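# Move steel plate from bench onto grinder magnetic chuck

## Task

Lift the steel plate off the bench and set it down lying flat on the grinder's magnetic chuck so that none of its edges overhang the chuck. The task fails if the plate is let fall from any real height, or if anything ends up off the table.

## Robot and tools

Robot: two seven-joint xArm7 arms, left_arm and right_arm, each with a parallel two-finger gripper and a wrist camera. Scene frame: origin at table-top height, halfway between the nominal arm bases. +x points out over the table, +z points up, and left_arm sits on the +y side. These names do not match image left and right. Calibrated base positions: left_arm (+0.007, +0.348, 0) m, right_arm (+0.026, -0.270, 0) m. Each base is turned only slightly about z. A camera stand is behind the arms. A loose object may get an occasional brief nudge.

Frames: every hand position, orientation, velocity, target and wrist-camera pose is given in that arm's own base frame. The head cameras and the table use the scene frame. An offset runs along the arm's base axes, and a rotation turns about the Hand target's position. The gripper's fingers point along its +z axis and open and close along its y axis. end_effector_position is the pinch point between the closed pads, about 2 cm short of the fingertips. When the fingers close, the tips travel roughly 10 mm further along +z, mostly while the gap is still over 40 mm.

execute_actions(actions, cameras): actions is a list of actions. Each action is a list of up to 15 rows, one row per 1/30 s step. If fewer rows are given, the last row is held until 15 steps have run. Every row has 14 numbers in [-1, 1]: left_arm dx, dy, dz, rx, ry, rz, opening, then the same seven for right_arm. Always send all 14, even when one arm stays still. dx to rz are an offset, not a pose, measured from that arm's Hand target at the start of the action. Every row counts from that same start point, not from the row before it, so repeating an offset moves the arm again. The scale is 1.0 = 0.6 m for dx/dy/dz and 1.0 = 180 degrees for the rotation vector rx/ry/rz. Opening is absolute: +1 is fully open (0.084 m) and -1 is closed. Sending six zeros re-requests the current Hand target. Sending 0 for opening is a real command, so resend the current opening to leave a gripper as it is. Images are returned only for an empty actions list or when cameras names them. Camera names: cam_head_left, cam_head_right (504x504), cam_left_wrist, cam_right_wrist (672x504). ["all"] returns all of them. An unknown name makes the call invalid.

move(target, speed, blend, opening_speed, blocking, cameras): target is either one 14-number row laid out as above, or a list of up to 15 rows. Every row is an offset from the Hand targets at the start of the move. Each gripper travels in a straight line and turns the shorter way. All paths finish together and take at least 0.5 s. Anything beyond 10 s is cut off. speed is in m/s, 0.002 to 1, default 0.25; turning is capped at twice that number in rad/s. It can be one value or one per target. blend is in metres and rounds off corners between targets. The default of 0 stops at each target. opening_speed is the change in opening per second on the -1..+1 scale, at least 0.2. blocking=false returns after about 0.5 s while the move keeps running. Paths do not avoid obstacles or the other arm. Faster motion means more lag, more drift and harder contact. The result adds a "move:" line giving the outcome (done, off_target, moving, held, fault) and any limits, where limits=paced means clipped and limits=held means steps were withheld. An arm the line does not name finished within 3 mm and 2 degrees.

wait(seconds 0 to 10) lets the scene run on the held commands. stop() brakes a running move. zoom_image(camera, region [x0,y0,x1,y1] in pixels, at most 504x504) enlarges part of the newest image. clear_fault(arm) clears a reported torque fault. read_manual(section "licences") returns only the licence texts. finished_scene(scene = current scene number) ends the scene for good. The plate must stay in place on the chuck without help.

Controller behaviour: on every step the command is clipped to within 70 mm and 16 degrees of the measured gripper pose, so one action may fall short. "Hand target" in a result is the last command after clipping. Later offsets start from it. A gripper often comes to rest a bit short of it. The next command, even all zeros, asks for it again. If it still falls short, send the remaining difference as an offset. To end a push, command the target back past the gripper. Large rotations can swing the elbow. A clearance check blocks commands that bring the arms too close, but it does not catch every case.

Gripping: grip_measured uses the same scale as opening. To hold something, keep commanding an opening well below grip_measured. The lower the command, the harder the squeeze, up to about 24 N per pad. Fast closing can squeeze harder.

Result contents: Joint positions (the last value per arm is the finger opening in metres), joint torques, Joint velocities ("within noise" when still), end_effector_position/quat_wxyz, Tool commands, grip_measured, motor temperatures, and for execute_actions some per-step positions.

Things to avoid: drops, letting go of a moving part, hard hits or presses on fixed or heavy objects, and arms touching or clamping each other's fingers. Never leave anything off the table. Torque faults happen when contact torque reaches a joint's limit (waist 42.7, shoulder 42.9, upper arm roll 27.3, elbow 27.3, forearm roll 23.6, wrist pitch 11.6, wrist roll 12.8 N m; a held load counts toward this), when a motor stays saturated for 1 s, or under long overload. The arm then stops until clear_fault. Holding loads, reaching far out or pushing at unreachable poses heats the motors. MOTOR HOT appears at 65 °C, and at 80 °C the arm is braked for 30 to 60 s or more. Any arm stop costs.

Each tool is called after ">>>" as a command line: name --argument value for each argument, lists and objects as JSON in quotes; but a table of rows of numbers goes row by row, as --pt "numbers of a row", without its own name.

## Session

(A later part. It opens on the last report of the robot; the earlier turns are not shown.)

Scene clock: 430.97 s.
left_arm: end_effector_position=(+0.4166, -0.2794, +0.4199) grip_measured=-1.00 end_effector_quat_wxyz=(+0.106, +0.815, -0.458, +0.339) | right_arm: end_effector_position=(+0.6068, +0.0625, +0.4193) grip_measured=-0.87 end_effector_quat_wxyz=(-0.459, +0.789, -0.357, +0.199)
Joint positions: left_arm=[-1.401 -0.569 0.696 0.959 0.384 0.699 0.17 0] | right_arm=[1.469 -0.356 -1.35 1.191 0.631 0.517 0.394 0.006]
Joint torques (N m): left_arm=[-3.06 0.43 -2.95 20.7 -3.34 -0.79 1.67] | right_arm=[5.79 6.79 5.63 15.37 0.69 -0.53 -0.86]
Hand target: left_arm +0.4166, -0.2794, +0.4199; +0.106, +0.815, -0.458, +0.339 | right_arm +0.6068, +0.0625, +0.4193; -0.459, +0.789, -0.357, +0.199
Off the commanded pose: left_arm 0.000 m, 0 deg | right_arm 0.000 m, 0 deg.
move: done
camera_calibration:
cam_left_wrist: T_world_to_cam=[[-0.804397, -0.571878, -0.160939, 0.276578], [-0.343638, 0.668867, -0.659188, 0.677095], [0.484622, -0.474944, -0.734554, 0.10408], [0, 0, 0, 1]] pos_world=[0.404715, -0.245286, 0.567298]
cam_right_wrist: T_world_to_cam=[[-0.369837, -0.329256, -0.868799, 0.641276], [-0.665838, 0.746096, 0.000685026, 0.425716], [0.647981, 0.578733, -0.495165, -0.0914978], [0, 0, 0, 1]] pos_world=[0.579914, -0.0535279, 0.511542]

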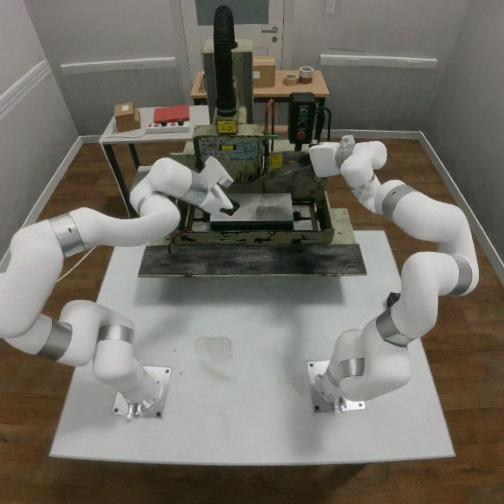

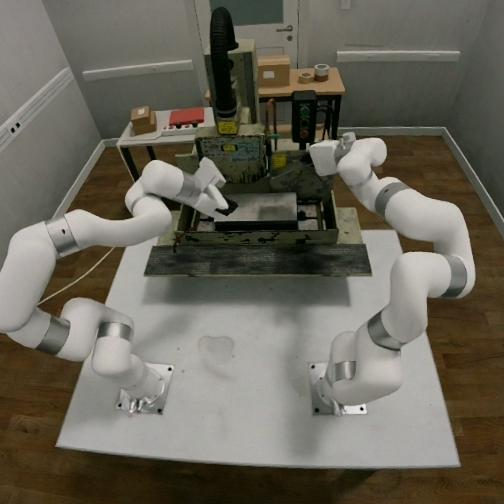

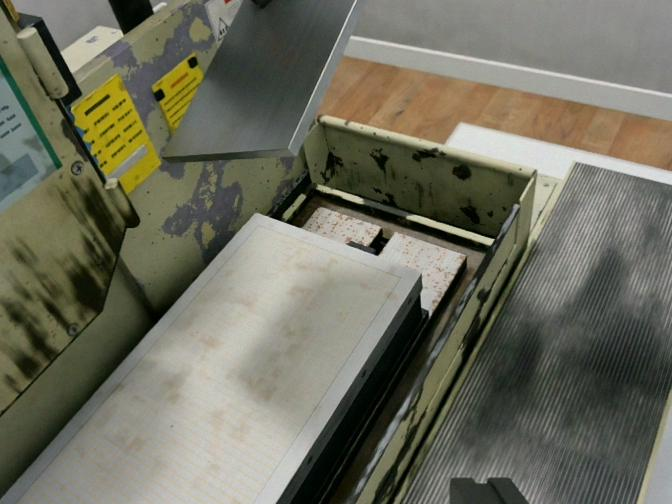

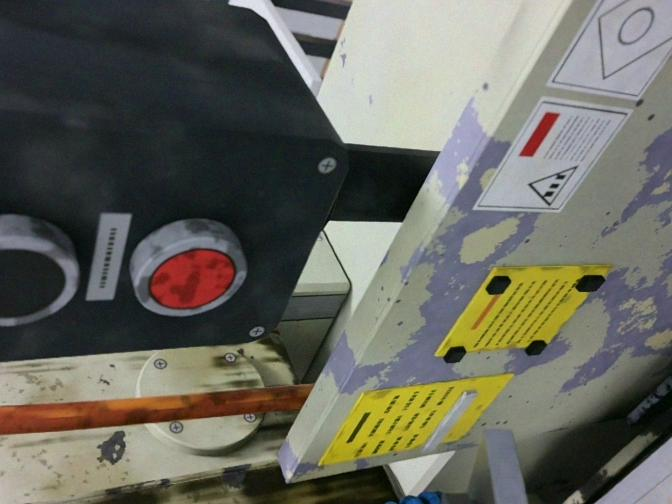

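>>> move --target '[0,0,0,0,0,0,-1, 0,0,-0.182,0,0,0,-1]' --speed 0.08 --cameras '["all"]'

>>> zoom_image --camera "cam_left_wrist" --region '[130, 0, 500, 330]'

Scene clock: 443.13 s.
left_arm: end_effector_position=(+0.4166, -0.2794, +0.4199) grip_measured=-1.00 end_effector_quat_wxyz=(+0.106, +0.815, -0.458, +0.339) | right_arm: end_effector_position=(+0.6068, +0.0625, +0.3100) grip_measured=-0.87 end_effector_quat_wxyz=(-0.459, +0.789, -0.357, +0.199)
Joint positions: left_arm=[-1.401 -0.569 0.696 0.959 0.384 0.699 0.17 0] | right_arm=[1.693 -0.516 -1.545 1.013 0.7 0.265 0.16 0.006]
Joint torques (N m): left_arm=[-3.23 0.6 -2.8 20.83 -3.24 -0.65 1.66] | right_arm=[6.29 1.13 8.62 13.7 0.39 -2.98 -1]
Motor temperatures (°C): left_arm=[38 41 42 47 35 38 38] | right_arm=[37 41 44 42 39 38 43]
Hand target: left_arm +0.4166, -0.2794, +0.4199; +0.106, +0.815, -0.458, +0.339 | right_arm +0.6068, +0.0625, +0.3101; -0.459, +0.789, -0.357, +0.199
Off the commanded pose: left_arm 0.000 m, 0 deg | right_arm 0.000 m, 0 deg.
move: done
camera_calibration:
cam_left_wrist: T_world_to_cam=[[-0.804397, -0.571878, -0.160939, 0.276578], [-0.343638, 0.668867, -0.659188, 0.677095], [0.484622, -0.474944, -0.734554, 0.10408], [0, 0, 0, 1]] pos_world=[0.404715, -0.245286, 0.567298]
cam_right_wrist: T_world_to_cam=[[-0.369871, -0.32938, -0.868737, 0.546392], [-0.665907, 0.746034, 0.00065729, 0.425838], [0.647891, 0.578742, -0.495273, -0.145474], [0, 0, 0, 1]] pos_world=[0.579914, -0.053528, 0.402342]

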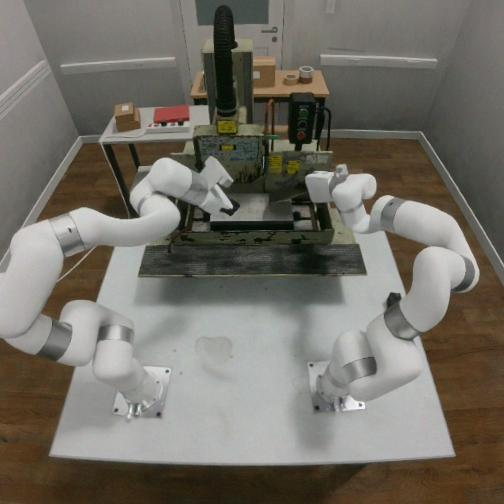

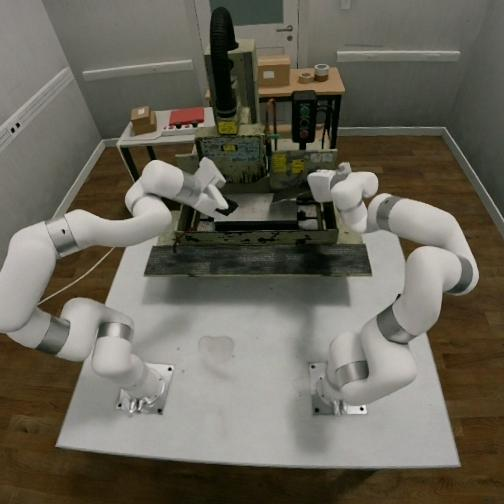

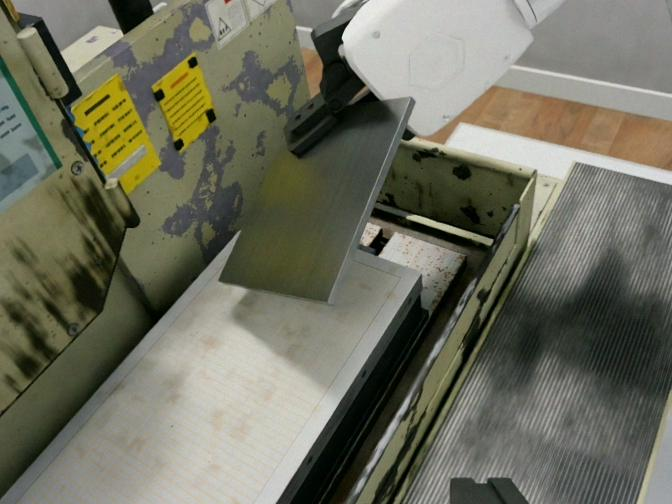

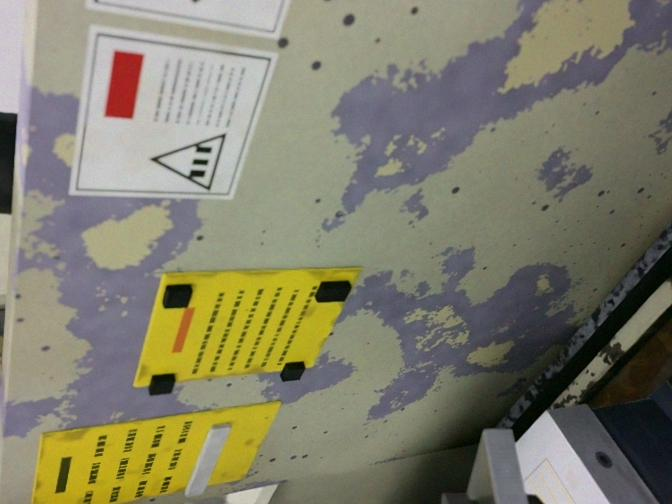

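Scaled by 1.362 from the camera's 672x504 image, which has a finer 960x720 frame.

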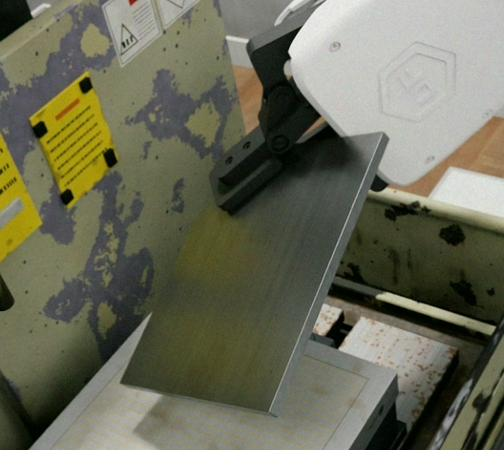

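>>> move --target '[0,0,0,0,0,0,-1, 0,0,-0.02,0,0,0,-1]' --speed 0.05 --cameras '["cam_left_wrist"]'

>>> zoom_image --camera "cam_left_wrist" --region '[130, 200, 430, 400]'

Scene clock: 446.43 s.
left_arm: end_effector_position=(+0.4166, -0.2794, +0.4199) grip_measured=-1.00 end_effector_quat_wxyz=(+0.106, +0.815, -0.458, +0.339) | right_arm: end_effector_position=(+0.6068, +0.0625, +0.2981) grip_measured=-0.87 end_effector_quat_wxyz=(-0.459, +0.789, -0.357, +0.199)
Joint positions: left_arm=[-1.401 -0.569 0.696 0.959 0.384 0.699 0.17 0] | right_arm=[1.719 -0.542 -1.567 0.999 0.701 0.236 0.136 0.006]
Joint torques (N m): left_arm=[-3.35 0.46 -2.89 20.86 -3.43 -0.73 1.67] | right_arm=[6.12 2.09 9.06 10.66 1.48 -2.87 -0.9]
Hand target: left_arm +0.4166, -0.2794, +0.4199; +0.106, +0.815, -0.458, +0.339 | right_arm +0.6068, +0.0625, +0.2981; -0.459, +0.789, -0.357, +0.199
Off the commanded pose: left_arm 0.000 m, 0 deg | right_arm 0.000 m, 0 deg.
move: done
camera_calibration:
cam_left_wrist: T_world_to_cam=[[-0.804397, -0.571878, -0.160939, 0.276578], [-0.343638, 0.668867, -0.659188, 0.677095], [0.484622, -0.474944, -0.734554, 0.10408], [0, 0, 0, 1]] pos_world=[0.404715, -0.245286, 0.567298]
Images, in order (width x height): cam_left_wrist 672x504.

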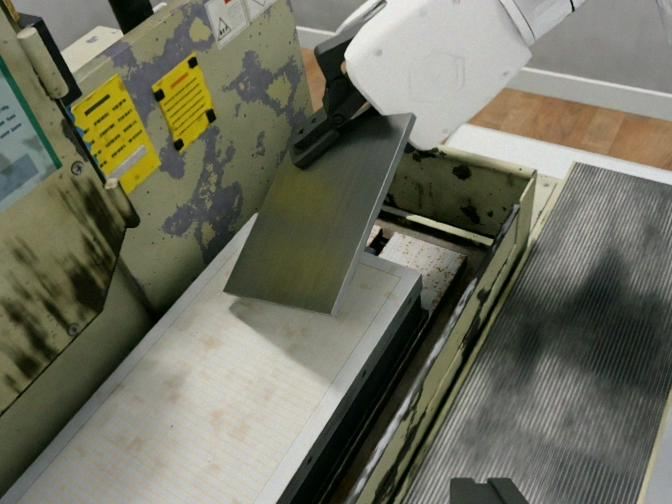

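Scaled by 1.680 from the camera's 672x504 image, which has a finer 960x720 frame.

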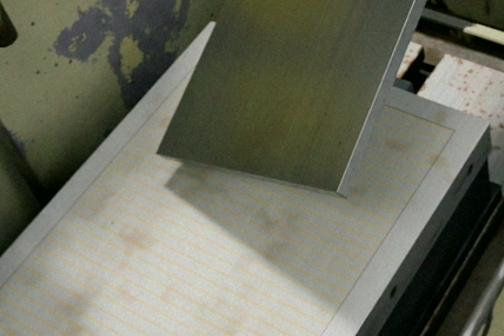

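>>> move --target '[0,0,0,0,0,0,-1, 0,0,-0.0083,0,0,0,-1]' --speed 0.03 --cameras '["cam_left_wrist"]'

>>> zoom_image --camera "cam_left_wrist" --region '[180, 240, 380, 370]'

Scene clock: 449.23 s.
left_arm: end_effector_position=(+0.4166, -0.2794, +0.4199) grip_measured=-1.00 end_effector_quat_wxyz=(+0.106, +0.815, -0.458, +0.339) | right_arm: end_effector_position=(+0.6068, +0.0625, +0.2931) grip_measured=-0.87 end_effector_quat_wxyz=(-0.459, +0.789, -0.357, +0.199)
Joint positions: left_arm=[-1.401 -0.569 0.696 0.959 0.384 0.699 0.17 0] | right_arm=[1.729 -0.554 -1.576 0.994 0.701 0.224 0.126 0.006]
Joint torques (N m): left_arm=[-2.8 0.6 -2.99 20.83 -3.12 -0.78 1.72] | right_arm=[5.97 2.65 9.19 10.39 1.37 -2.83 -0.96]
Hand target: left_arm +0.4166, -0.2794, +0.4199; +0.106, +0.815, -0.458, +0.339 | right_arm +0.6068, +0.0625, +0.2931; -0.459, +0.789, -0.357, +0.199
Off the commanded pose: left_arm 0.000 m, 0 deg | right_arm 0.000 m, 0 deg.
move: done
camera_calibration:
cam_left_wrist: T_world_to_cam=[[-0.804397, -0.571878, -0.160939, 0.276578], [-0.343638, 0.668867, -0.659188, 0.677095], [0.484622, -0.474944, -0.734554, 0.10408], [0, 0, 0, 1]] pos_world=[0.404715, -0.245286, 0.567298]
Images, in order (width x height): cam_left_wrist 672x504.

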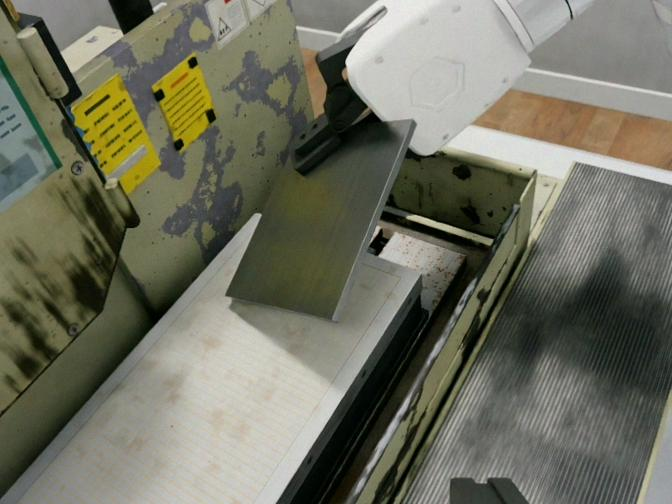

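Scaled by 2.520 from the camera's 672x504 image, which has a finer 960x720 frame.

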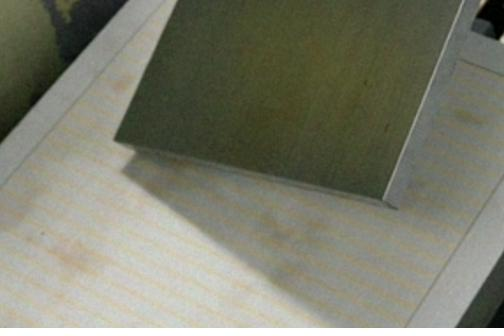

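>>> move --target '[0,0,0,0,0,0,-1, 0,0,-0.005,0,0,0,-1]' --speed 0.02 --cameras '["cam_left_wrist"]'

>>> zoom_image --camera "cam_left_wrist" --region '[180, 240, 380, 370]'

Scene clock: 451.93 s.
left_arm: end_effector_position=(+0.4166, -0.2794, +0.4199) grip_measured=-1.00 end_effector_quat_wxyz=(+0.106, +0.815, -0.458, +0.339) | right_arm: end_effector_position=(+0.6068, +0.0625, +0.2901) grip_measured=-0.87 end_effector_quat_wxyz=(-0.459, +0.789, -0.357, +0.199)
Joint positions: left_arm=[-1.401 -0.569 0.696 0.959 0.384 0.699 0.17 0] | right_arm=[1.735 -0.561 -1.581 0.991 0.701 0.216 0.12 0.006]
Joint torques (N m): left_arm=[-3.45 0.52 -2.93 20.84 -3.33 -0.8 1.61] | right_arm=[6.63 2.47 9.43 10.28 -1.71 -3.01 -0.85]
Hand target: left_arm +0.4166, -0.2794, +0.4199; +0.106, +0.815, -0.458, +0.339 | right_arm +0.6068, +0.0625, +0.2901; -0.459, +0.789, -0.357, +0.199
Off the commanded pose: left_arm 0.000 m, 0 deg | right_arm 0.000 m, 0 deg.
move: done
camera_calibration:
cam_left_wrist: T_world_to_cam=[[-0.804397, -0.571878, -0.160939, 0.276578], [-0.343638, 0.668867, -0.659188, 0.677095], [0.484622, -0.474944, -0.734554, 0.10408], [0, 0, 0, 1]] pos_world=[0.404715, -0.245286, 0.567298]
Images, in order (width x height): cam_left_wrist 672x504.

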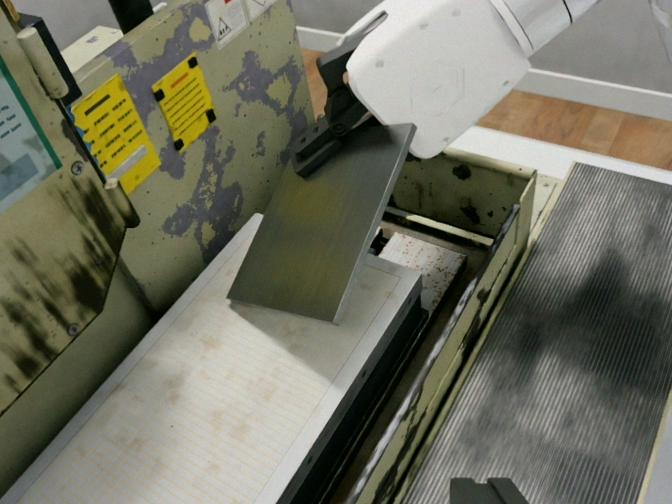

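Scaled by 2.520 from the camera's 672x504 image, which has a finer 960x720 frame.

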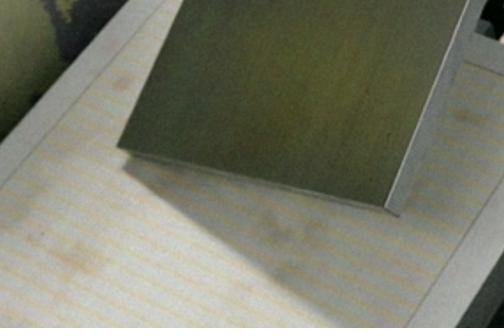

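>>> move --target '[0,0,0,0,0,0,-1, -0.004,0,-0.031,0.0370,-0.0414,0,-1]' --speed 0.04 --cameras '["cam_left_wrist","cam_head_left"]'

>>> zoom_image --camera "cam_left_wrist" --region '[180, 100, 480, 370]'

Scene clock: 460.90 s.
left_arm: end_effector_position=(+0.4166, -0.2794, +0.4199) grip_measured=-1.00 end_effector_quat_wxyz=(+0.106, +0.815, -0.458, +0.339) | right_arm: end_effector_position=(+0.6044, +0.0625, +0.2715) grip_measured=-0.87 end_effector_quat_wxyz=(-0.526, +0.746, -0.338, +0.229)
Joint positions: left_arm=[-1.401 -0.569 0.696 0.959 0.384 0.699 0.17 0] | right_arm=[1.743 -0.928 -1.521 0.903 0.692 -0.02 -0.116 0.006]
Joint torques (N m): left_arm=[-2.78 0.45 -3.17 20.98 -3.17 -0.81 1.73] | right_arm=[6.55 4.96 16.68 5.93 -4.15 -1.63 -1.13]
Hand target: left_arm +0.4166, -0.2794, +0.4199; +0.106, +0.815, -0.458, +0.339 | right_arm +0.6044, +0.0625, +0.2715; -0.526, +0.746, -0.338, +0.229
Off the commanded pose: left_arm 0.000 m, 0 deg | right_arm 0.000 m, 0 deg.
move: done
camera_calibration:
cam_left_wrist: T_world_to_cam=[[-0.804397, -0.571878, -0.160939, 0.276578], [-0.343638, 0.668867, -0.659188, 0.677095], [0.484622, -0.474944, -0.734554, 0.10408], [0, 0, 0, 1]] pos_world=[0.404715, -0.245286, 0.567298]
Images, in order (width x height): cam_head_left 504x504, cam_left_wrist 672x504.

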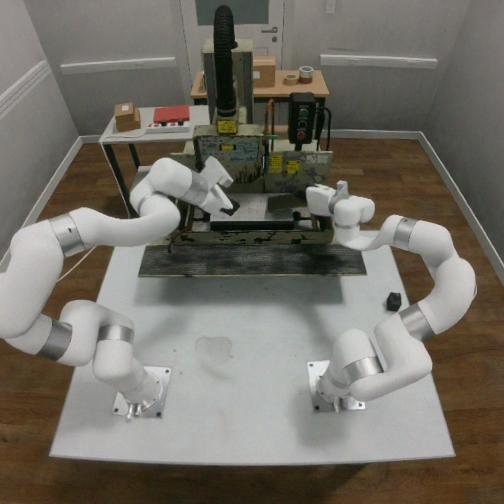

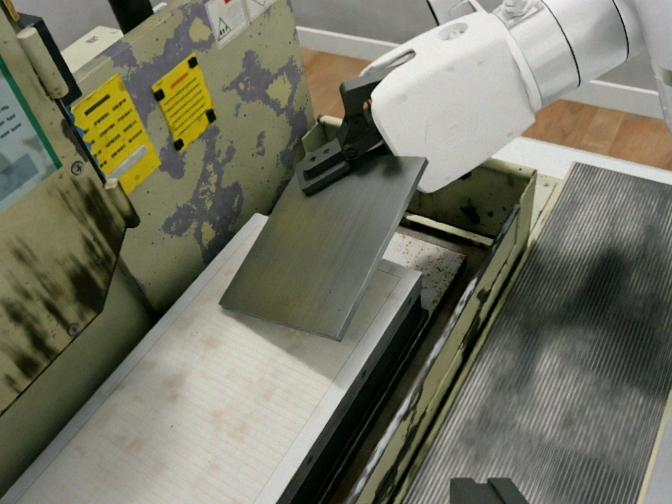

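Scaled by 1.680 from the camera's 672x504 image, which has a finer 960x720 frame.

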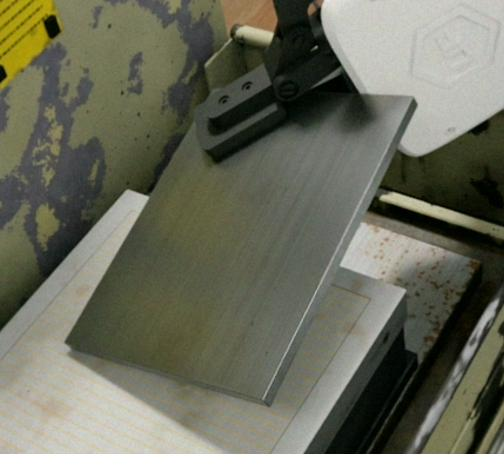

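>>> move --pt "0 0 0 0 0 0 -1 0 0 -0.003 0 0 0 -1" --pt "0 0 0 0 0 0 -1 0 0 -0.003 0 0 0 -0.43" --speed 0.03 --opening_speed 0.3 --cameras '["cam_left_wrist","cam_head_left"]'

>>> zoom_image --camera "cam_left_wrist" --region '[180, 100, 480, 370]'

Scene clock: 468.53 s.
left_arm: end_effector_position=(+0.4166, -0.2794, +0.4199) grip_measured=-1.00 end_effector_quat_wxyz=(+0.106, +0.815, -0.458, +0.339) | right_arm: end_effector_position=(+0.6044, +0.0625, +0.2697) grip_measured=-0.45 end_effector_quat_wxyz=(-0.526, +0.746, -0.338, +0.229)
Joint positions: left_arm=[-1.401 -0.569 0.696 0.959 0.384 0.699 0.17 0] | right_arm=[1.745 -0.934 -1.523 0.902 0.691 -0.024 -0.12 0.024]
Joint torques (N m): left_arm=[-2.69 0.37 -3.1 20.8 -3.06 -0.77 1.78] | right_arm=[-4.11 6.72 15.87 8.46 0.67 -0.39 0.54]
Hand target: left_arm +0.4166, -0.2794, +0.4199; +0.106, +0.815, -0.458, +0.339 | right_arm +0.6044, +0.0625, +0.2697; -0.526, +0.746, -0.338, +0.229
Off the commanded pose: left_arm 0.000 m, 0 deg | right_arm 0.000 m, 0 deg.
move: done
camera_calibration:
cam_left_wrist: T_world_to_cam=[[-0.804397, -0.571878, -0.160939, 0.276578], [-0.343638, 0.668867, -0.659188, 0.677095], [0.484622, -0.474944, -0.734554, 0.10408], [0, 0, 0, 1]] pos_world=[0.404715, -0.245286, 0.567298]
Images, in order (width x height): cam_head_left 504x504, cam_left_wrist 672x504.

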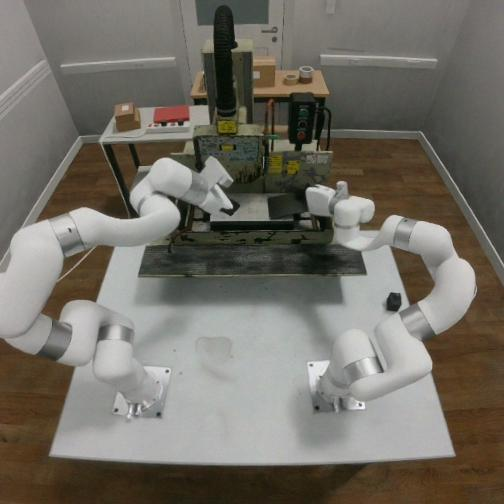

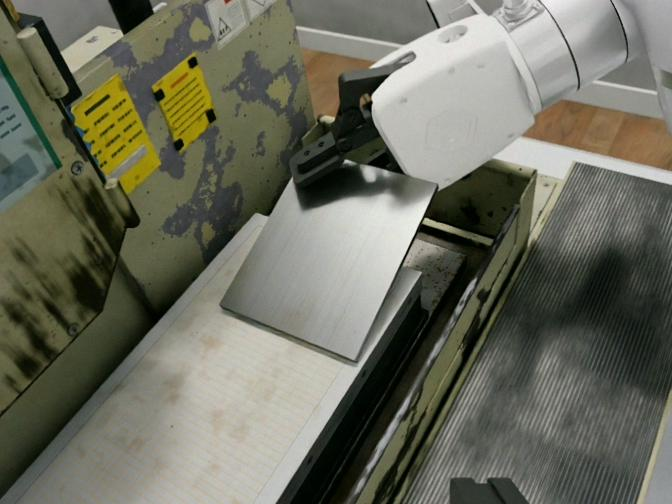

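Scaled by 1.680 from the camera's 672x504 image, which has a finer 960x720 frame.

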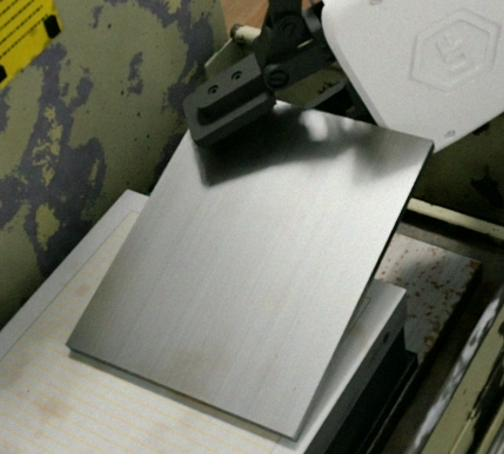

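>>> move --pt "0 0 0 0 0 0 -1 0 0 -0.025 0 0 0 -0.43" --speed 0.03 --cameras '["cam_left_wrist"]'

>>> zoom_image --camera "cam_left_wrist" --region '[180, 100, 480, 400]'

Scene clock: 471.90 s.
left_arm: end_effector_position=(+0.4166, -0.2794, +0.4199) grip_measured=-1.00 end_effector_quat_wxyz=(+0.106, +0.815, -0.458, +0.339) | right_arm: end_effector_position=(+0.6044, +0.0625, +0.2547) grip_measured=-0.45 end_effector_quat_wxyz=(-0.526, +0.746, -0.338, +0.229)
Joint positions: left_arm=[-1.401 -0.569 0.696 0.959 0.384 0.699 0.17 0] | right_arm=[1.763 -0.978 -1.545 0.893 0.678 -0.053 -0.15 0.024]
Joint torques (N m): left_arm=[-3.05 0.58 -2.98 20.9 -3.38 -0.93 1.66] | right_arm=[6.73 5.63 13.95 5.19 -4.23 -1.38 -1.22]
Hand target: left_arm +0.4166, -0.2794, +0.4199; +0.106, +0.815, -0.458, +0.339 | right_arm +0.6044, +0.0625, +0.2547; -0.526, +0.746, -0.338, +0.229
Off the commanded pose: left_arm 0.000 m, 0 deg | right_arm 0.000 m, 0 deg.
move: done
camera_calibration:
cam_left_wrist: T_world_to_cam=[[-0.804397, -0.571878, -0.160939, 0.276578], [-0.343638, 0.668867, -0.659188, 0.677095], [0.484622, -0.474944, -0.734554, 0.10408], [0, 0, 0, 1]] pos_world=[0.404715, -0.245286, 0.567298]
Images, in order (width x height): cam_left_wrist 672x504.

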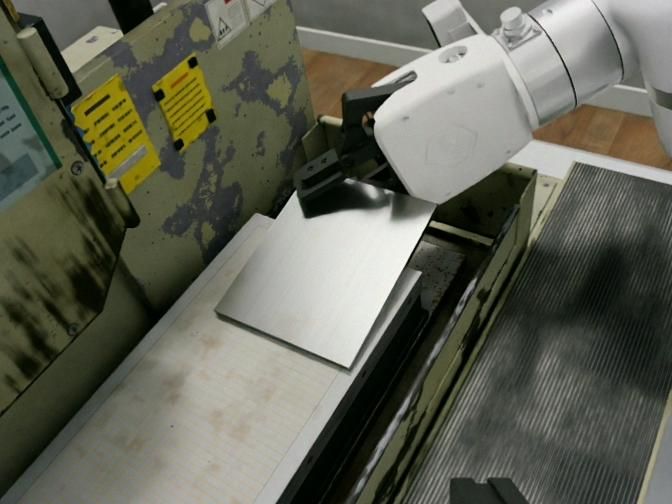

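Scaled by 1.680 from the camera's 672x504 image, which has a finer 960x720 frame.

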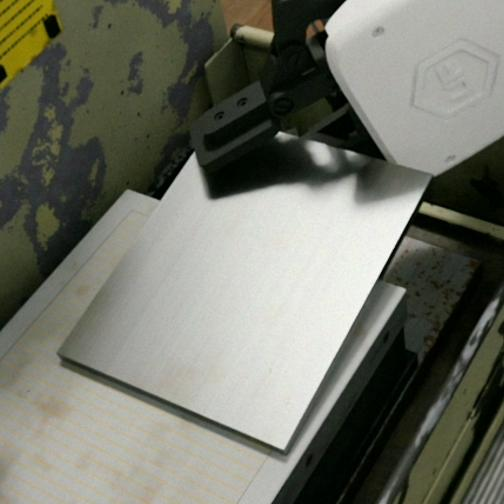

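>>> move --pt "0 0 0 0 0 0 -1 0 0 -0.0195 0 0 0 -0.43" --speed 0.03 --cameras '["cam_left_wrist"]'

>>> zoom_image --camera "cam_left_wrist" --region '[180, 140, 480, 400]'

Scene clock: 475.90 s.
left_arm: end_effector_position=(+0.4166, -0.2794, +0.4199) grip_measured=-1.00 end_effector_quat_wxyz=(+0.106, +0.815, -0.458, +0.339) | right_arm: end_effector_position=(+0.6044, +0.0625, +0.2430) grip_measured=-0.45 end_effector_quat_wxyz=(-0.526, +0.746, -0.338, +0.229)
Joint positions: left_arm=[-1.401 -0.569 0.696 0.959 0.384 0.699 0.17 0] | right_arm=[1.776 -1.013 -1.562 0.888 0.667 -0.074 -0.172 0.024]
Joint torques (N m): left_arm=[-2.84 0.4 -3.12 20.82 -3.11 -0.74 1.53] | right_arm=[6.68 5.97 14.23 4.84 -4.4 -1.39 -1.23]
Hand target: left_arm +0.4166, -0.2794, +0.4199; +0.106, +0.815, -0.458, +0.339 | right_arm +0.6044, +0.0625, +0.2430; -0.526, +0.746, -0.338, +0.229
Off the commanded pose: left_arm 0.000 m, 0 deg | right_arm 0.000 m, 0 deg.
move: done
camera_calibration:
cam_left_wrist: T_world_to_cam=[[-0.804397, -0.571878, -0.160939, 0.276578], [-0.343638, 0.668867, -0.659188, 0.677095], [0.484622, -0.474944, -0.734554, 0.10408], [0, 0, 0, 1]] pos_world=[0.404715, -0.245286, 0.567298]
Images, in order (width x height): cam_left_wrist 672x504.

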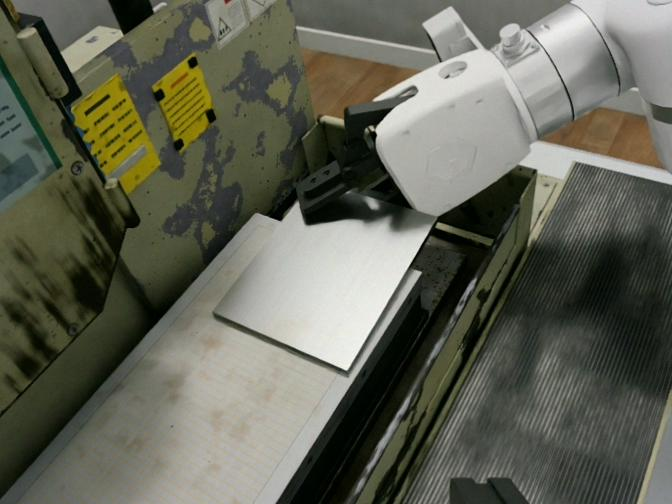

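Scaled by 1.680 from the camera's 672x504 image, which has a finer 960x720 frame.

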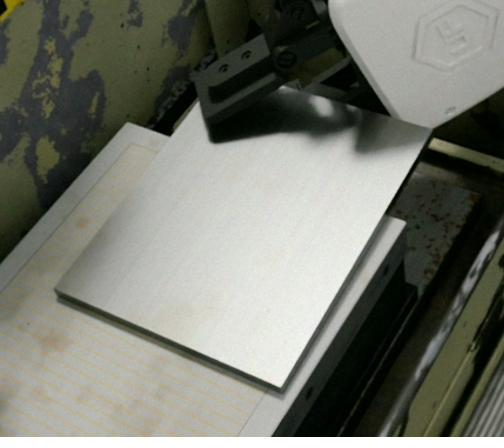

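>>> move --pt "0 0 0 0 0 0 -1 0 0 -0.01 0 0 0 -0.4" --speed 0.03 --cameras '["cam_left_wrist"]'

>>> zoom_image --camera "cam_left_wrist" --region '[180, 140, 480, 400]'

Scene clock: 479.53 s.
left_arm: end_effector_position=(+0.4166, -0.2794, +0.4199) grip_measured=-1.00 end_effector_quat_wxyz=(+0.106, +0.815, -0.458, +0.339) | right_arm: end_effector_position=(+0.6044, +0.0625, +0.2370) grip_measured=-0.42 end_effector_quat_wxyz=(-0.526, +0.746, -0.338, +0.229)
Joint positions: left_arm=[-1.401 -0.569 0.696 0.959 0.384 0.699 0.17 0] | right_arm=[1.782 -1.031 -1.57 0.885 0.661 -0.085 -0.184 0.026]
Joint torques (N m): left_arm=[-2.79 0.31 -3.12 20.8 -3.06 -0.87 1.57] | right_arm=[6.14 6.03 12.65 4.23 -4.04 -1.7 -1.18]
Hand target: left_arm +0.4166, -0.2794, +0.4199; +0.106, +0.815, -0.458, +0.339 | right_arm +0.6044, +0.0625, +0.2370; -0.526, +0.746, -0.338, +0.229
Off the commanded pose: left_arm 0.000 m, 0 deg | right_arm 0.000 m, 0 deg.
move: done
camera_calibration:
cam_left_wrist: T_world_to_cam=[[-0.804397, -0.571878, -0.160939, 0.276578], [-0.343638, 0.668867, -0.659188, 0.677095], [0.484622, -0.474944, -0.734554, 0.10408], [0, 0, 0, 1]] pos_world=[0.404715, -0.245286, 0.567298]
Images, in order (width x height): cam_left_wrist 672x504.

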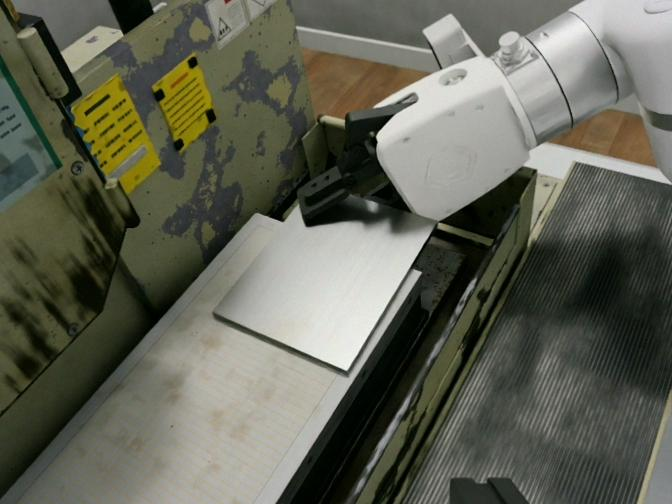

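Scaled by 1.680 from the camera's 672x504 image, which has a finer 960x720 frame.

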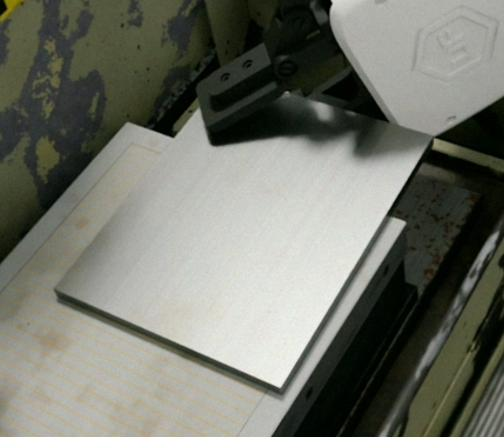

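>>> move --pt "0 0 0 0 0 0 -1 0 0 -0.0058 0 0 0 -0.2" --speed 0.03 --opening_speed 0.5 --cameras '["cam_left_wrist"]'

>>> zoom_image --camera "cam_left_wrist" --region '[180, 140, 480, 400]'

Scene clock: 486.50 s.
left_arm: end_effector_position=(+0.4166, -0.2794, +0.4199) grip_measured=-1.00 end_effector_quat_wxyz=(+0.106, +0.815, -0.458, +0.339) | right_arm: end_effector_position=(+0.6044, +0.0625, +0.2335) grip_measured=-0.22 end_effector_quat_wxyz=(-0.526, +0.746, -0.338, +0.229)
Joint positions: left_arm=[-1.401 -0.569 0.696 0.959 0.384 0.699 0.17 0] | right_arm=[1.785 -1.041 -1.575 0.884 0.658 -0.091 -0.19 0.035]
Joint torques (N m): left_arm=[-2.72 0.37 -3.05 20.87 -2.86 -0.76 1.53] | right_arm=[6.18 6.11 12.75 3.98 -4.05 -1.79 -1.3]
Hand target: left_arm +0.4166, -0.2794, +0.4199; +0.106, +0.815, -0.458, +0.339 | right_arm +0.6044, +0.0625, +0.2335; -0.526, +0.746, -0.338, +0.229
Off the commanded pose: left_arm 0.000 m, 0 deg | right_arm 0.000 m, 0 deg.
move: done
camera_calibration:
cam_left_wrist: T_world_to_cam=[[-0.804397, -0.571878, -0.160939, 0.276578], [-0.343638, 0.668867, -0.659188, 0.677095], [0.484622, -0.474944, -0.734554, 0.10408], [0, 0, 0, 1]] pos_world=[0.404715, -0.245286, 0.567298]
Images, in order (width x height): cam_left_wrist 672x504.

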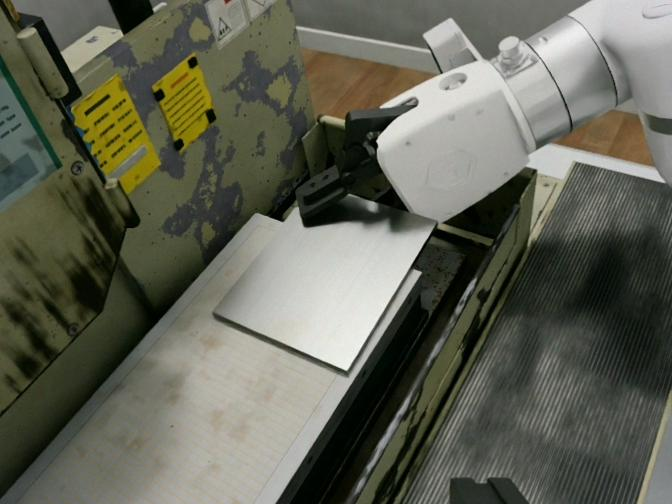

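Scaled by 1.680 from the camera's 672x504 image, which has a finer 960x720 frame.

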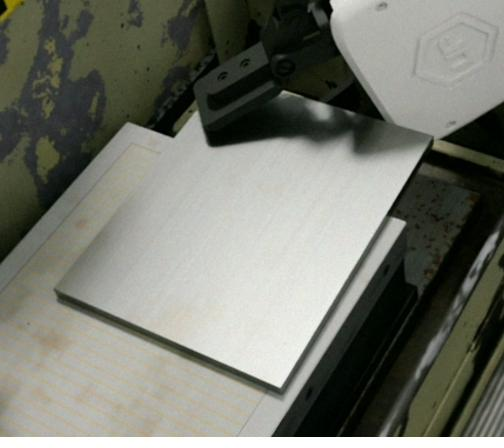

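>>> move --pt "0 0 0 0 0 0 -1 -0.0817 -0.073 0.04 0 0 0 -0.2" --pt "0 0 0 0 0 0 -1 -0.0817 -0.073 0.25 0 0 0 -0.2" --speed '[0.05,0.15]' --cameras '["cam_left_wrist","cam_head_left"]'

>>> zoom_image --camera "cam_left_wrist" --region '[180, 140, 480, 400]'

Scene clock: 496.33 s.
left_arm: end_effector_position=(+0.4166, -0.2794, +0.4199) grip_measured=-1.00 end_effector_quat_wxyz=(+0.106, +0.815, -0.458, +0.339) | right_arm: end_effector_position=(+0.5554, +0.0187, +0.3835) grip_measured=-0.22 end_effector_quat_wxyz=(-0.526, +0.746, -0.338, +0.229)
Joint positions: left_arm=[-1.401 -0.569 0.696 0.959 0.384 0.699 0.17 0] | right_arm=[1.256 -0.707 -1.176 0.88 0.669 0.306 0.136 0.035]
Joint torques (N m): left_arm=[-2.62 0.47 -3.19 20.73 -2.87 -0.9 1.66] | right_arm=[-5.72 9.05 11.71 10.9 -3.31 0.5 1.23]
Hand target: left_arm +0.4166, -0.2794, +0.4199; +0.106, +0.815, -0.458, +0.339 | right_arm +0.5554, +0.0187, +0.3835; -0.526, +0.746, -0.338, +0.229
Off the commanded pose: left_arm 0.000 m, 0 deg | right_arm 0.000 m, 0 deg.
move: done
camera_calibration:
cam_left_wrist: T_world_to_cam=[[-0.804397, -0.571878, -0.160939, 0.276578], [-0.343638, 0.668867, -0.659188, 0.677095], [0.484622, -0.474944, -0.734554, 0.10408], [0, 0, 0, 1]] pos_world=[0.404715, -0.245286, 0.567298]
Images, in order (width x height): cam_head_left 504x504, cam_left_wrist 672x504.

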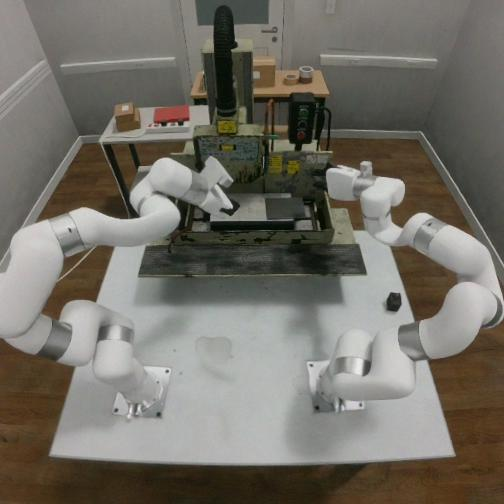

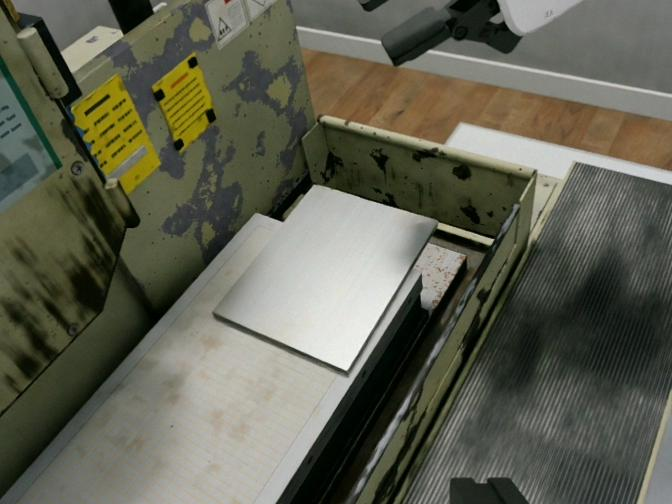

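Scaled by 1.680 from the camera's 672x504 image, which has a finer 960x720 frame.

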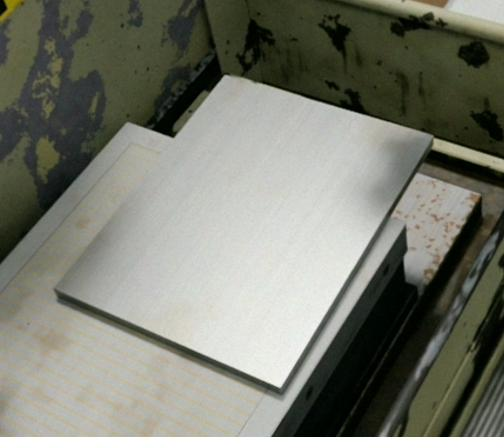

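>>> move --pt "0 0 0 0 0 0 -1 0.02 0.10 0.05 -0.1367 0.3730 -0.2121 -0.05" --pt "0 0 0 0 0 0 -1 0.046 0.1855 -0.13 -0.1367 0.3730 -0.2121 -0.05" --speed '[0.15,0.1]' --cameras '["all"]'

Scene clock: 525.07 s.
left_arm: end_effector_position=(+0.4166, -0.2794, +0.4199) grip_measured=-1.00 end_effector_quat_wxyz=(+0.106, +0.815, -0.458, +0.339) | right_arm: end_effector_position=(+0.5830, +0.1300, +0.3055) grip_measured=-0.06 end_effector_quat_wxyz=(-0.001, +0.691, -0.723, +0.000)
Joint positions: left_arm=[-1.401 -0.569 0.696 0.959 0.384 0.699 0.17 0] | right_arm=[0.687 0.528 -0.705 1.939 0.334 1.523 1.652 0.041]
Joint torques (N m): left_arm=[-2.81 0.03 -3.23 20.85 -2.71 -0.9 1.63] | right_arm=[5.93 -14.77 -3.77 8.98 2.04 -3.42 1.28]
Hand target: left_arm +0.4166, -0.2794, +0.4199; +0.106, +0.815, -0.458, +0.339 | right_arm +0.5830, +0.1300, +0.3055; -0.001, +0.691, -0.723, +0.000
Off the commanded pose: left_arm 0.000 m, 0 deg | right_arm 0.000 m, 0 deg.
move: done
camera_calibration:
cam_left_wrist: T_world_to_cam=[[-0.804397, -0.571878, -0.160939, 0.276578], [-0.343638, 0.668867, -0.659188, 0.677095], [0.484622, -0.474944, -0.734554, 0.10408], [0, 0, 0, 1]] pos_world=[0.404715, -0.245286, 0.567298]
cam_right_wrist: T_world_to_cam=[[-0.999402, 0.0339972, -0.00624389, 0.612234], [0.0340272, 0.99941, -0.00476344, -0.0797073], [0.00607826, -0.00497306, -0.999969, 0.432877], [0, 0, 0, 1]] pos_world=[0.611949, 0.0609987, 0.436307]

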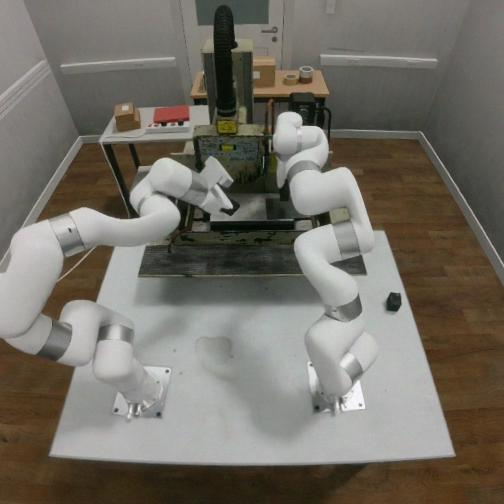

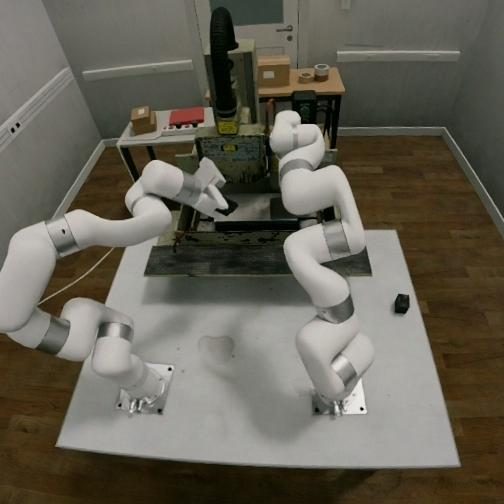

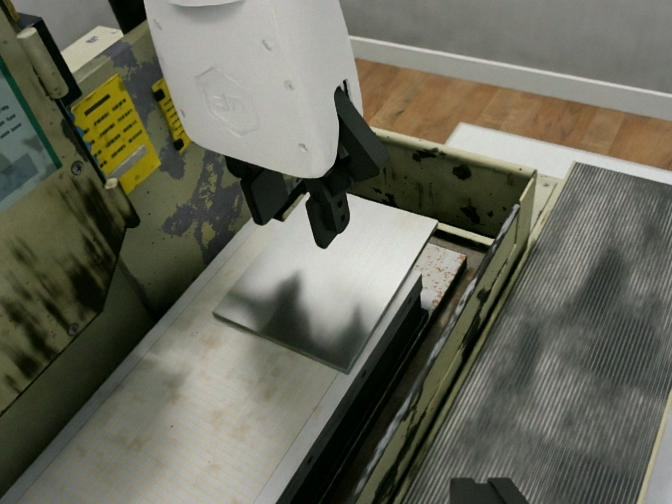

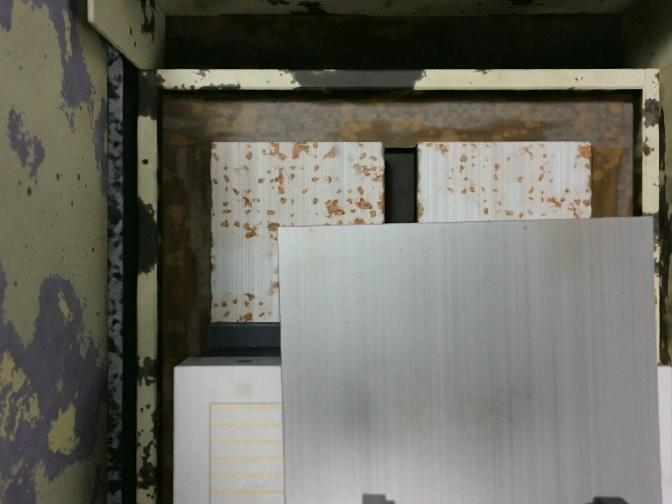

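>>> move --target '[0,0,0,0,0,0,-1, 0,0,-0.075,0,0,0,-0.05]' --speed 0.06 --cameras '["cam_left_wrist"]'

>>> zoom_image --camera "cam_left_wrist" --region '[200, 140, 450, 390]'

Scene clock: 530.40 s.
left_arm: end_effector_position=(+0.4166, -0.2794, +0.4199) grip_measured=-1.00 end_effector_quat_wxyz=(+0.106, +0.815, -0.458, +0.339) | right_arm: end_effector_position=(+0.5830, +0.1300, +0.2605) grip_measured=-0.06 end_effector_quat_wxyz=(-0.001, +0.691, -0.723, +0.000)
Joint positions: left_arm=[-1.401 -0.569 0.696 0.959 0.384 0.699 0.17 0] | right_arm=[0.723 0.519 -0.704 1.79 0.334 1.389 1.641 0.041]
Joint torques (N m): left_arm=[-3 0.11 -3.2 20.62 -2.66 -0.88 1.5] | right_arm=[6.02 -23.63 -4.1 9.05 2.03 -3.39 -1.2]
Hand target: left_arm +0.4166, -0.2794, +0.4199; +0.106, +0.815, -0.458, +0.339 | right_arm +0.5830, +0.1300, +0.2605; -0.001, +0.691, -0.723, +0.000
Off the commanded pose: left_arm 0.000 m, 0 deg | right_arm 0.000 m, 0 deg.
move: done
camera_calibration:
cam_left_wrist: T_world_to_cam=[[-0.804397, -0.571878, -0.160939, 0.276578], [-0.343638, 0.668867, -0.659188, 0.677095], [0.484622, -0.474944, -0.734554, 0.10408], [0, 0, 0, 1]] pos_world=[0.404715, -0.245286, 0.567298]
Images, in order (width x height): cam_left_wrist 672x504.

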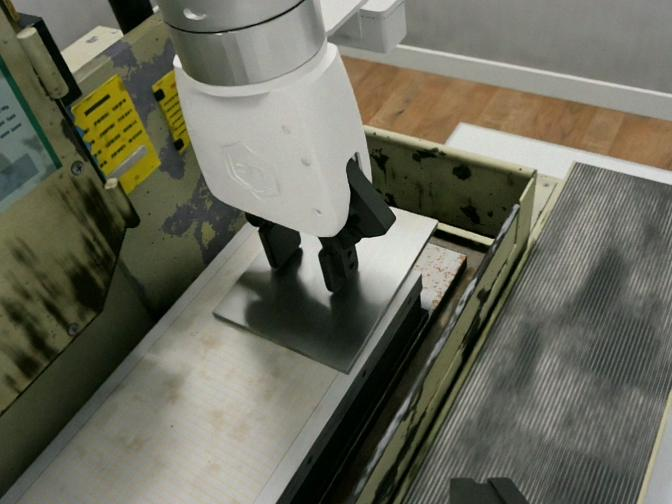

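Scaled by 2.016 from the camera's 672x504 image, which has a finer 960x720 frame.

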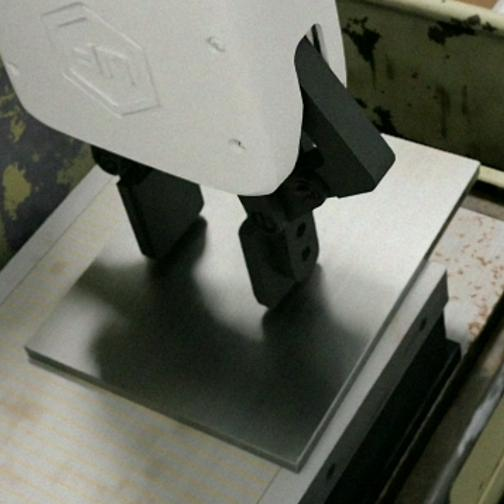

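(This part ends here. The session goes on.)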